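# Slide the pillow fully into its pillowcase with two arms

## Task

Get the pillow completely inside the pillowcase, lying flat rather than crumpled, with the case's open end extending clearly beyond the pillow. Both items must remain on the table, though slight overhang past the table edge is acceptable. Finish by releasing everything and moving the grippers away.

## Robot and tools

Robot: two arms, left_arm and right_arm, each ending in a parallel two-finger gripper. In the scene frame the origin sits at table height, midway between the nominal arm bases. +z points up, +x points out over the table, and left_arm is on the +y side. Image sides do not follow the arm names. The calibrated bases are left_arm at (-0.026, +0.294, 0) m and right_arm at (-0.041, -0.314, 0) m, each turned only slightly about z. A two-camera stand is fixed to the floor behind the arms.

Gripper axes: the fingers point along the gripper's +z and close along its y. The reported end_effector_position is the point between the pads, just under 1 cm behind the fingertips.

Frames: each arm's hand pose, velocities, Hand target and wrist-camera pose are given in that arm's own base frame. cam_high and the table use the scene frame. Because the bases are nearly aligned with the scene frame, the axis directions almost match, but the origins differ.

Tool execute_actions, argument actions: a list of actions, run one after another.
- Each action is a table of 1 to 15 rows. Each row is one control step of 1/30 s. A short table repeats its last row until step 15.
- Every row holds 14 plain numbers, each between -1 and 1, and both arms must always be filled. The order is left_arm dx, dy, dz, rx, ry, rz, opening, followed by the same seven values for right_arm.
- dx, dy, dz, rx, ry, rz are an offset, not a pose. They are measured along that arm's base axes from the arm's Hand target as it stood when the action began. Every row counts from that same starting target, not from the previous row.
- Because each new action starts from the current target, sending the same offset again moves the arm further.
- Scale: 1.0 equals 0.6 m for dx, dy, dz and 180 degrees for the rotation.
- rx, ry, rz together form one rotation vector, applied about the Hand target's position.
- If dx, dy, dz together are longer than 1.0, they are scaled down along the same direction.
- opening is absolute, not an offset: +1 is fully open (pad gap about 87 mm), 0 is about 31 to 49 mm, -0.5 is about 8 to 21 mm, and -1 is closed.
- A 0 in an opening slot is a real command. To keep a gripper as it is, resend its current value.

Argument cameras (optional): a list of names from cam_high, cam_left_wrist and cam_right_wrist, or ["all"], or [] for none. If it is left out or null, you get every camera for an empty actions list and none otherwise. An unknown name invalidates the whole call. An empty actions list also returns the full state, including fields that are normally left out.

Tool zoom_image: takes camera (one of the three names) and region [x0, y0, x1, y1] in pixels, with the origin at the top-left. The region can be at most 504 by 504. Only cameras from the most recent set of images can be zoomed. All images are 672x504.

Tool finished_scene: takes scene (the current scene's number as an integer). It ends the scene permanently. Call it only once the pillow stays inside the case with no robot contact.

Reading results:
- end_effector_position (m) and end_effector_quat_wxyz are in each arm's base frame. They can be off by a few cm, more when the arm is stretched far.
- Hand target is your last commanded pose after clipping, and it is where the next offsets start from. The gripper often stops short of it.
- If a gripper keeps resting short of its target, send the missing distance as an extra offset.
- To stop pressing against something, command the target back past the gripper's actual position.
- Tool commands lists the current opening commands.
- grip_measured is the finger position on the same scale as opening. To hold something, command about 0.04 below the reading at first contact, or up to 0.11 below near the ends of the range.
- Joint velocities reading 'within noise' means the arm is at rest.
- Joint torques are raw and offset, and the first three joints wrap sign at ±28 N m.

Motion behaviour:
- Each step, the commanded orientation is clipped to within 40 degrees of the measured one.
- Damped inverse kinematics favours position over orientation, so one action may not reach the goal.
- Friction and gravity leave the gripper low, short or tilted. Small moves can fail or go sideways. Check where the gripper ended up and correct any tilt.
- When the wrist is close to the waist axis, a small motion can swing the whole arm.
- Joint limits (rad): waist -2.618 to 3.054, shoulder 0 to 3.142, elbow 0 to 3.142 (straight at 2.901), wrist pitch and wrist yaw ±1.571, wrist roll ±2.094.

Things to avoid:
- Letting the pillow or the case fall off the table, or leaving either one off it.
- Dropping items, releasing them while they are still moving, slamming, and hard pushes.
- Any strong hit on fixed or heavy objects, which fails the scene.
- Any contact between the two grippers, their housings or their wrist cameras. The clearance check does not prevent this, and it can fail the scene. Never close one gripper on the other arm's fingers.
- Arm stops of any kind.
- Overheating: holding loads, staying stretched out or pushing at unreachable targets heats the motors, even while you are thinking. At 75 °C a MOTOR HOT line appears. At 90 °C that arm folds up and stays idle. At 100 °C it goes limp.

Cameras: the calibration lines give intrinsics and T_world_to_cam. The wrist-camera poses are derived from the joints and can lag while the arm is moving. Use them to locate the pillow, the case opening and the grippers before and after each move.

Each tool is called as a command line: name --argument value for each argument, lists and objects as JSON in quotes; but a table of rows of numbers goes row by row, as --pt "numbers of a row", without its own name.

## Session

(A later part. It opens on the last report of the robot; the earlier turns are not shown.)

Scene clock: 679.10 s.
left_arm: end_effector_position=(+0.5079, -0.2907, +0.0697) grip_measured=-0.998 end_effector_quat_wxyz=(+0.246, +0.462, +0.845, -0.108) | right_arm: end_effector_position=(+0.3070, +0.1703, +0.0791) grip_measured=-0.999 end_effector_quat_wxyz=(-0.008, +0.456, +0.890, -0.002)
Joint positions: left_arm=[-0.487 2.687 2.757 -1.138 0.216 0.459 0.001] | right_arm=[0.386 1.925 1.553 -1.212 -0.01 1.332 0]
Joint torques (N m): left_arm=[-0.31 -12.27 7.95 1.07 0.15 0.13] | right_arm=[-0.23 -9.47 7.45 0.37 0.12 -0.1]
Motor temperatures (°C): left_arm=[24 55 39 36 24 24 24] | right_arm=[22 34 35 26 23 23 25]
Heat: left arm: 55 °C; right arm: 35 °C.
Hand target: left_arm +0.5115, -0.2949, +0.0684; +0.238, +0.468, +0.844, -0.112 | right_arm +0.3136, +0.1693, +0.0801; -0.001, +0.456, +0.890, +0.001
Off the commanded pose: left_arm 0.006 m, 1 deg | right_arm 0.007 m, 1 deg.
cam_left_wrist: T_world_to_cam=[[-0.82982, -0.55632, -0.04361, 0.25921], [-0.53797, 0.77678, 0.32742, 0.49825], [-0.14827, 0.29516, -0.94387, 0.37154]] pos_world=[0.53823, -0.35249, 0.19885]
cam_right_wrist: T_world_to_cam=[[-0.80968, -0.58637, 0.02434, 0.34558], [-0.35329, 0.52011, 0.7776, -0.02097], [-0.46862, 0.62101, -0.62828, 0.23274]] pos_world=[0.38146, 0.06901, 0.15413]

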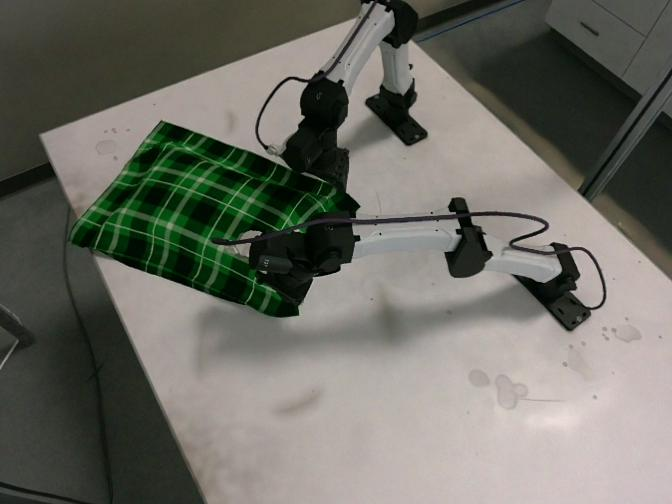

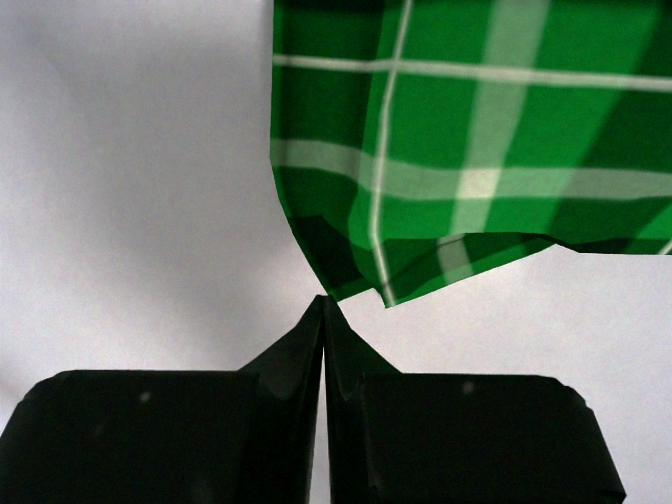

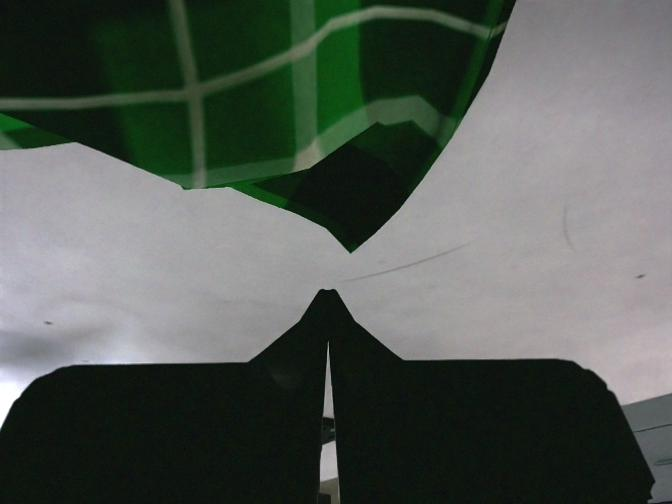

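execute_actions --actions '[[[0,0,-0.08,0,0,0,-1,-0.04,-0.009,-0.08,0,0,0,-1]],[[0,0,-0.054,0,0,0,-1,0,0,-0.07,0,0,0,-1]],[[0,0,-0.01,0,0,0,-1,0,0,-0.02,0,0,0,-1]],[[-0.019,0.048,0,0,0,0,-1,-0.039,0.033,0,0,0,0,-1]],[[-0.019,0.048,0,0,0,0,-1,-0.039,0.033,0,0,0,0,-1]]]' --cameras '["all"]'

Scene clock: 699.40 s.
left_arm: end_effector_position=(+0.5118, -0.2721, +0.0161) grip_measured=-0.999 end_effector_quat_wxyz=(+0.308, +0.477, +0.812, -0.135) | right_arm: end_effector_position=(+0.2680, +0.1976, +0.0093) grip_measured=-0.999 end_effector_quat_wxyz=(+0.036, +0.463, +0.885, +0.029)
Joint positions: left_arm=[-0.429 2.415 1.972 -0.51 0.318 0.532 0] | right_arm=[0.527 1.822 1.131 -0.793 0.03 1.488 0]
Joint torques (N m): left_arm=[1.77 -12.03 2.18 0.38 -0.39 0.17] | right_arm=[3.55 -2.93 1.02 0.75 -0.3 0.13]
Motor temperatures (°C): left_arm=[24 60 40 35 25 24 24] | right_arm=[22 35 35 26 23 23 25]
Heat: left arm: 60 °C; right arm: 35 °C.
Hand target: left_arm +0.4887, -0.2372, -0.0180; +0.238, +0.468, +0.844, -0.112 | right_arm +0.2428, +0.2034, -0.0219; -0.001, +0.456, +0.890, +0.001
Off the commanded pose: left_arm 0.054 m, 9 deg | right_arm 0.040 m, 5 deg.
cam_left_wrist: T_world_to_cam=[[-0.85424, -0.51491, -0.07169, 0.29466], [-0.51846, 0.83359, 0.1906, 0.5112], [-0.03838, 0.19999, -0.97905, 0.23447]] pos_world=[0.52574, -0.3213, 0.15325]
cam_right_wrist: T_world_to_cam=[[-0.81699, -0.57234, -0.07039, 0.33183], [-0.42549, 0.51591, 0.7435, 0.02575], [-0.38922, 0.63738, -0.66502, 0.12942]] pos_world=[0.33243, 0.09415, 0.09028]

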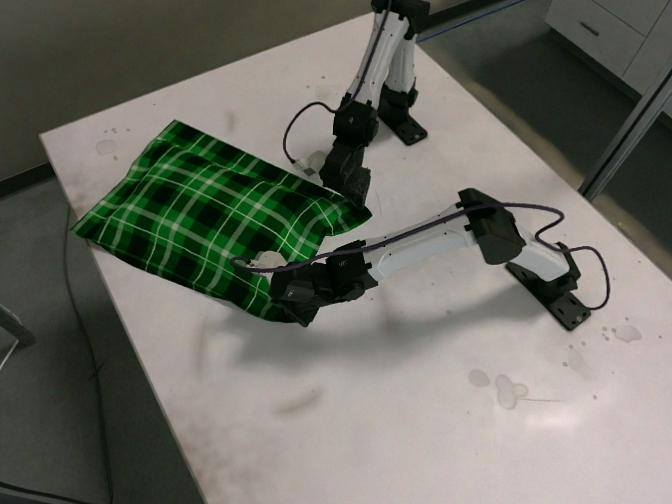

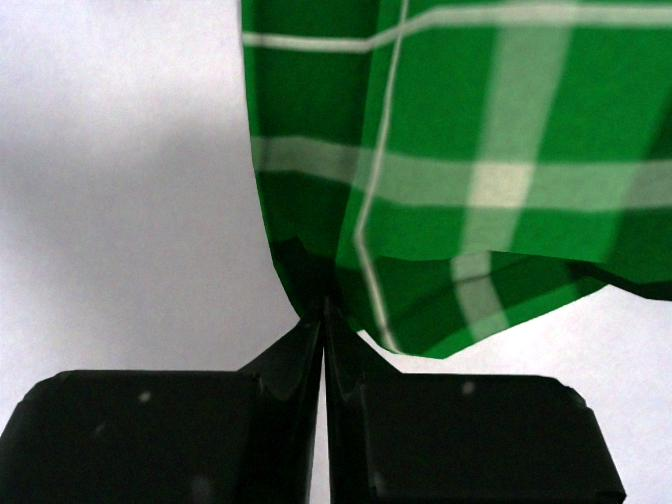

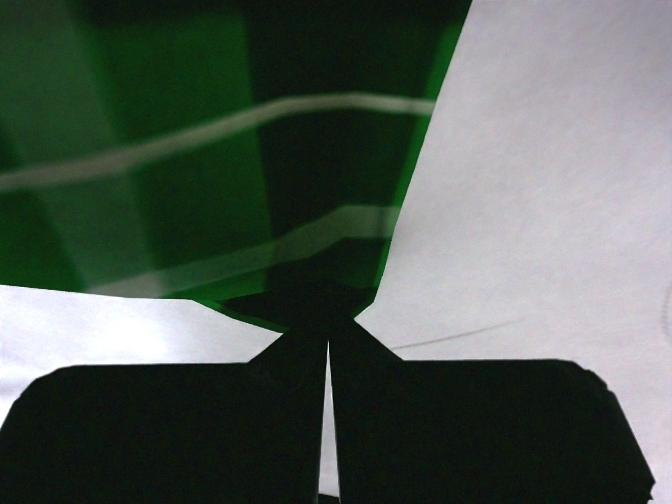

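execute_actions --actions '[[[0.02,0.055,0.015,0,0,0,-1,-0.055,0.02,0.015,0,0,0,-1]],[[0.02,0.055,0,0,0,0,-1,-0.055,0.02,0,0,0,0,-1]]]' --cameras '["all"]'

Scene clock: 705.73 s.
left_arm: end_effector_position=(+0.5320, -0.2008, +0.0147) grip_measured=-0.999 end_effector_quat_wxyz=(+0.303, +0.477, +0.814, -0.136) | right_arm: end_effector_position=(+0.2097, +0.2377, +0.0083) grip_measured=-0.999 end_effector_quat_wxyz=(+0.037, +0.466, +0.882, +0.049)
Joint positions: left_arm=[-0.282 2.411 1.972 -0.571 0.4 0.662 0] | right_arm=[0.738 1.712 0.984 -0.726 0.036 1.708 0]
Joint torques (N m): left_arm=[1.43 -11.88 4.75 0.2 -0.5 0.22] | right_arm=[2.55 -4.46 1.61 0.13 -0.37 -0.04]
Motor temperatures (°C): left_arm=[24 60 39 35 25 24 24] | right_arm=[22 35 34 26 23 23 25]
Heat: left arm: 60 °C; right arm: 35 °C.
Hand target: left_arm +0.5128, -0.1713, -0.0089; +0.238, +0.468, +0.844, -0.112 | right_arm +0.1768, +0.2275, -0.0128; -0.001, +0.456, +0.890, +0.001
Off the commanded pose: left_arm 0.042 m, 9 deg | right_arm 0.040 m, 7 deg.
cam_left_wrist: T_world_to_cam=[[-0.85531, -0.51409, -0.0645, 0.34913], [-0.51581, 0.83313, 0.19958, 0.46079], [-0.04886, 0.20397, -0.97776, 0.22592]] pos_world=[0.54734, -0.2505, 0.15146]
cam_right_wrist: T_world_to_cam=[[-0.81958, -0.56282, -0.1074, 0.30566], [-0.4369, 0.4926, 0.75264, -0.0111], [-0.37069, 0.66377, -0.64962, 0.07023]] pos_world=[0.2717, 0.13089, 0.0868]

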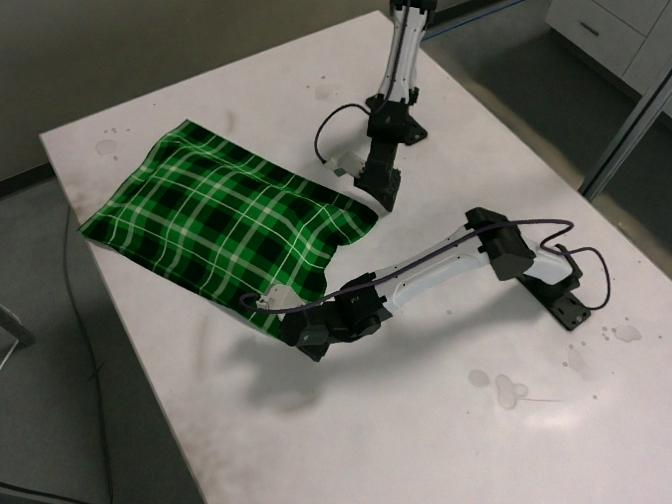

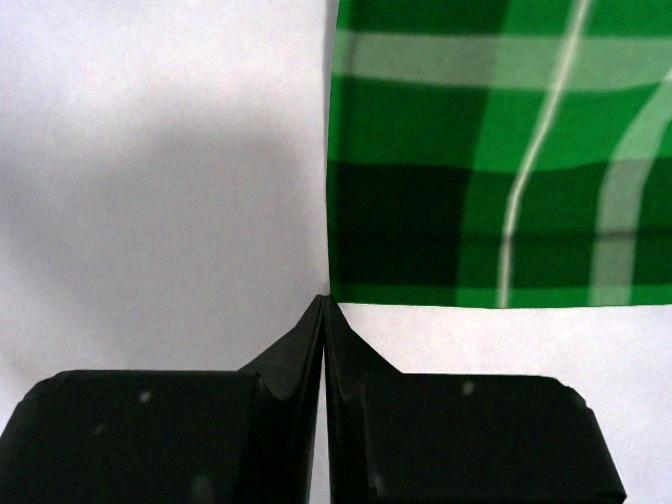

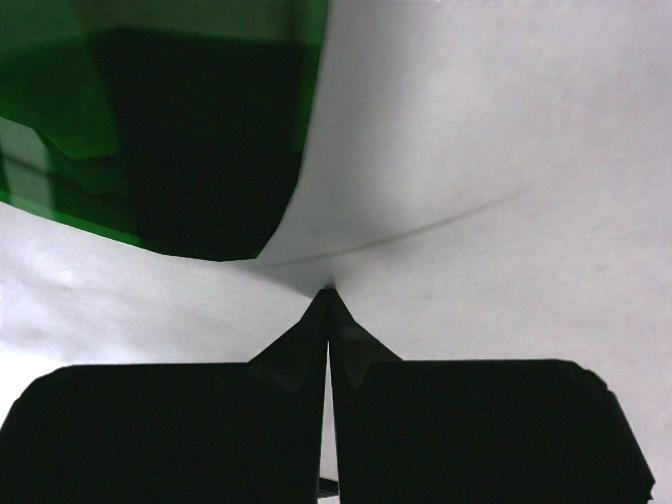

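execute_actions --actions '[[[0,0,0.1,0,0,0,-1,0,0,0.1,0,0,0,-1]],[[-0.13,0.05,0.1,-0.175,-0.127,0,-1,-0.1,-0.06,0.08,0,0,0,-1]],[[-0.13,0.05,0,-0.13,-0.095,0,-1,0,-0.06,0,0,0,0,-1]],[[-0.13,0,0,0,0,0,-1,0,0,0,0,0,0,-1]]]' --cameras '["all"]'

zoom_image --camera "cam_high" --region '[60, 100, 400, 360]'

Scene clock: 716.63 s.
left_arm: end_effector_position=(+0.2765, -0.1122, +0.1115) grip_measured=-0.999 end_effector_quat_wxyz=(+0.611, +0.382, +0.616, -0.318) | right_arm: end_effector_position=(+0.1204, +0.1580, +0.0946) grip_measured=-0.999 end_effector_quat_wxyz=(+0.005, +0.457, +0.889, +0.001)
Joint positions: left_arm=[0.187 1.336 0.196 0.991 1.218 0.214 0] | right_arm=[0.717 1.253 0.934 -1.245 0.008 1.666 0]
Joint torques (N m): left_arm=[-0.18 -4.04 3.4 1.63 -0.06 -0.04] | right_arm=[-0.34 -4.57 5.26 0.24 -0.09 -0.14]
Motor temperatures (°C): left_arm=[24 59 37 34 25 24 24] | right_arm=[22 34 34 26 23 23 25]
Heat: left arm: 59 °C; right arm: 34 °C.
Hand target: left_arm +0.2788, -0.1113, +0.1109; +0.686, +0.318, +0.571, -0.320 | right_arm +0.1169, +0.1555, +0.0952; -0.001, +0.456, +0.890, +0.001
Off the commanded pose: left_arm 0.003 m, 12 deg | right_arm 0.004 m, 1 deg.
cam_left_wrist: T_world_to_cam=[[-0.85818, -0.50894, -0.0671, 0.18404], [-0.3732, 0.70828, -0.59922, 0.2715], [0.35249, -0.48919, -0.79777, 0.08116]] pos_world=[0.23065, -0.05893, 0.23979]
cam_right_wrist: T_world_to_cam=[[-0.81208, -0.58351, 0.00686, 0.18844], [-0.37155, 0.52607, 0.76499, -0.09011], [-0.44998, 0.61868, -0.64401, 0.1622]] pos_world=[0.19254, 0.05701, 0.1721]

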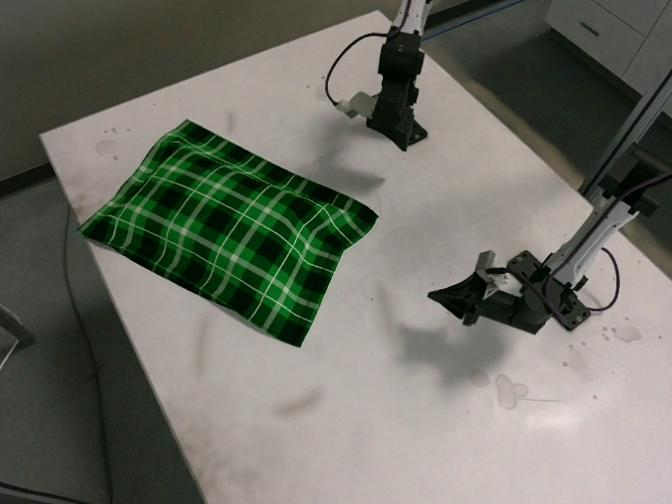

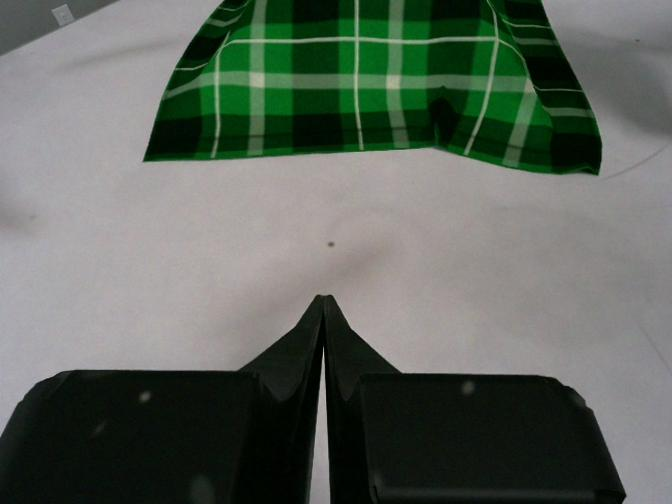

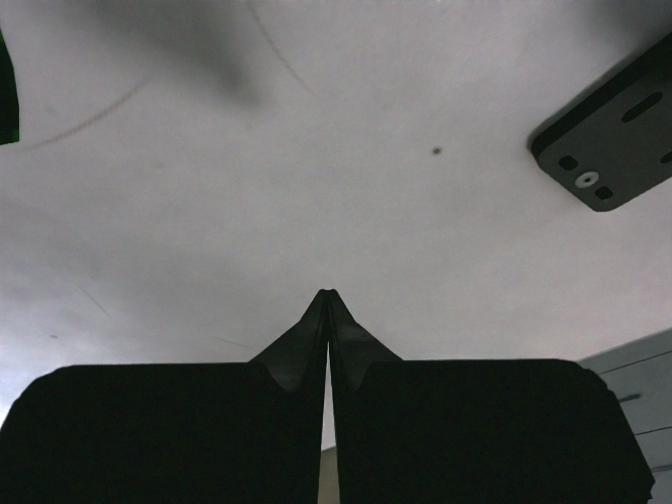

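Scaled by 1.482 from the camera's image (finer frame: 960x720).

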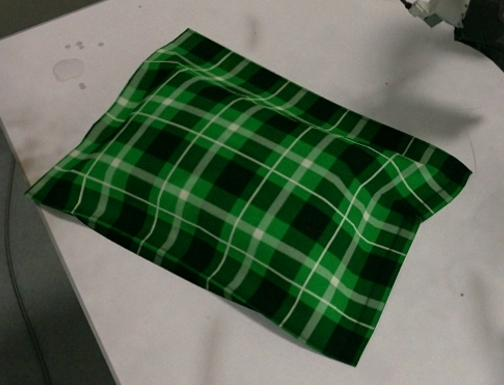

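finished_scene --scene 1

The scene is finished: the task was done.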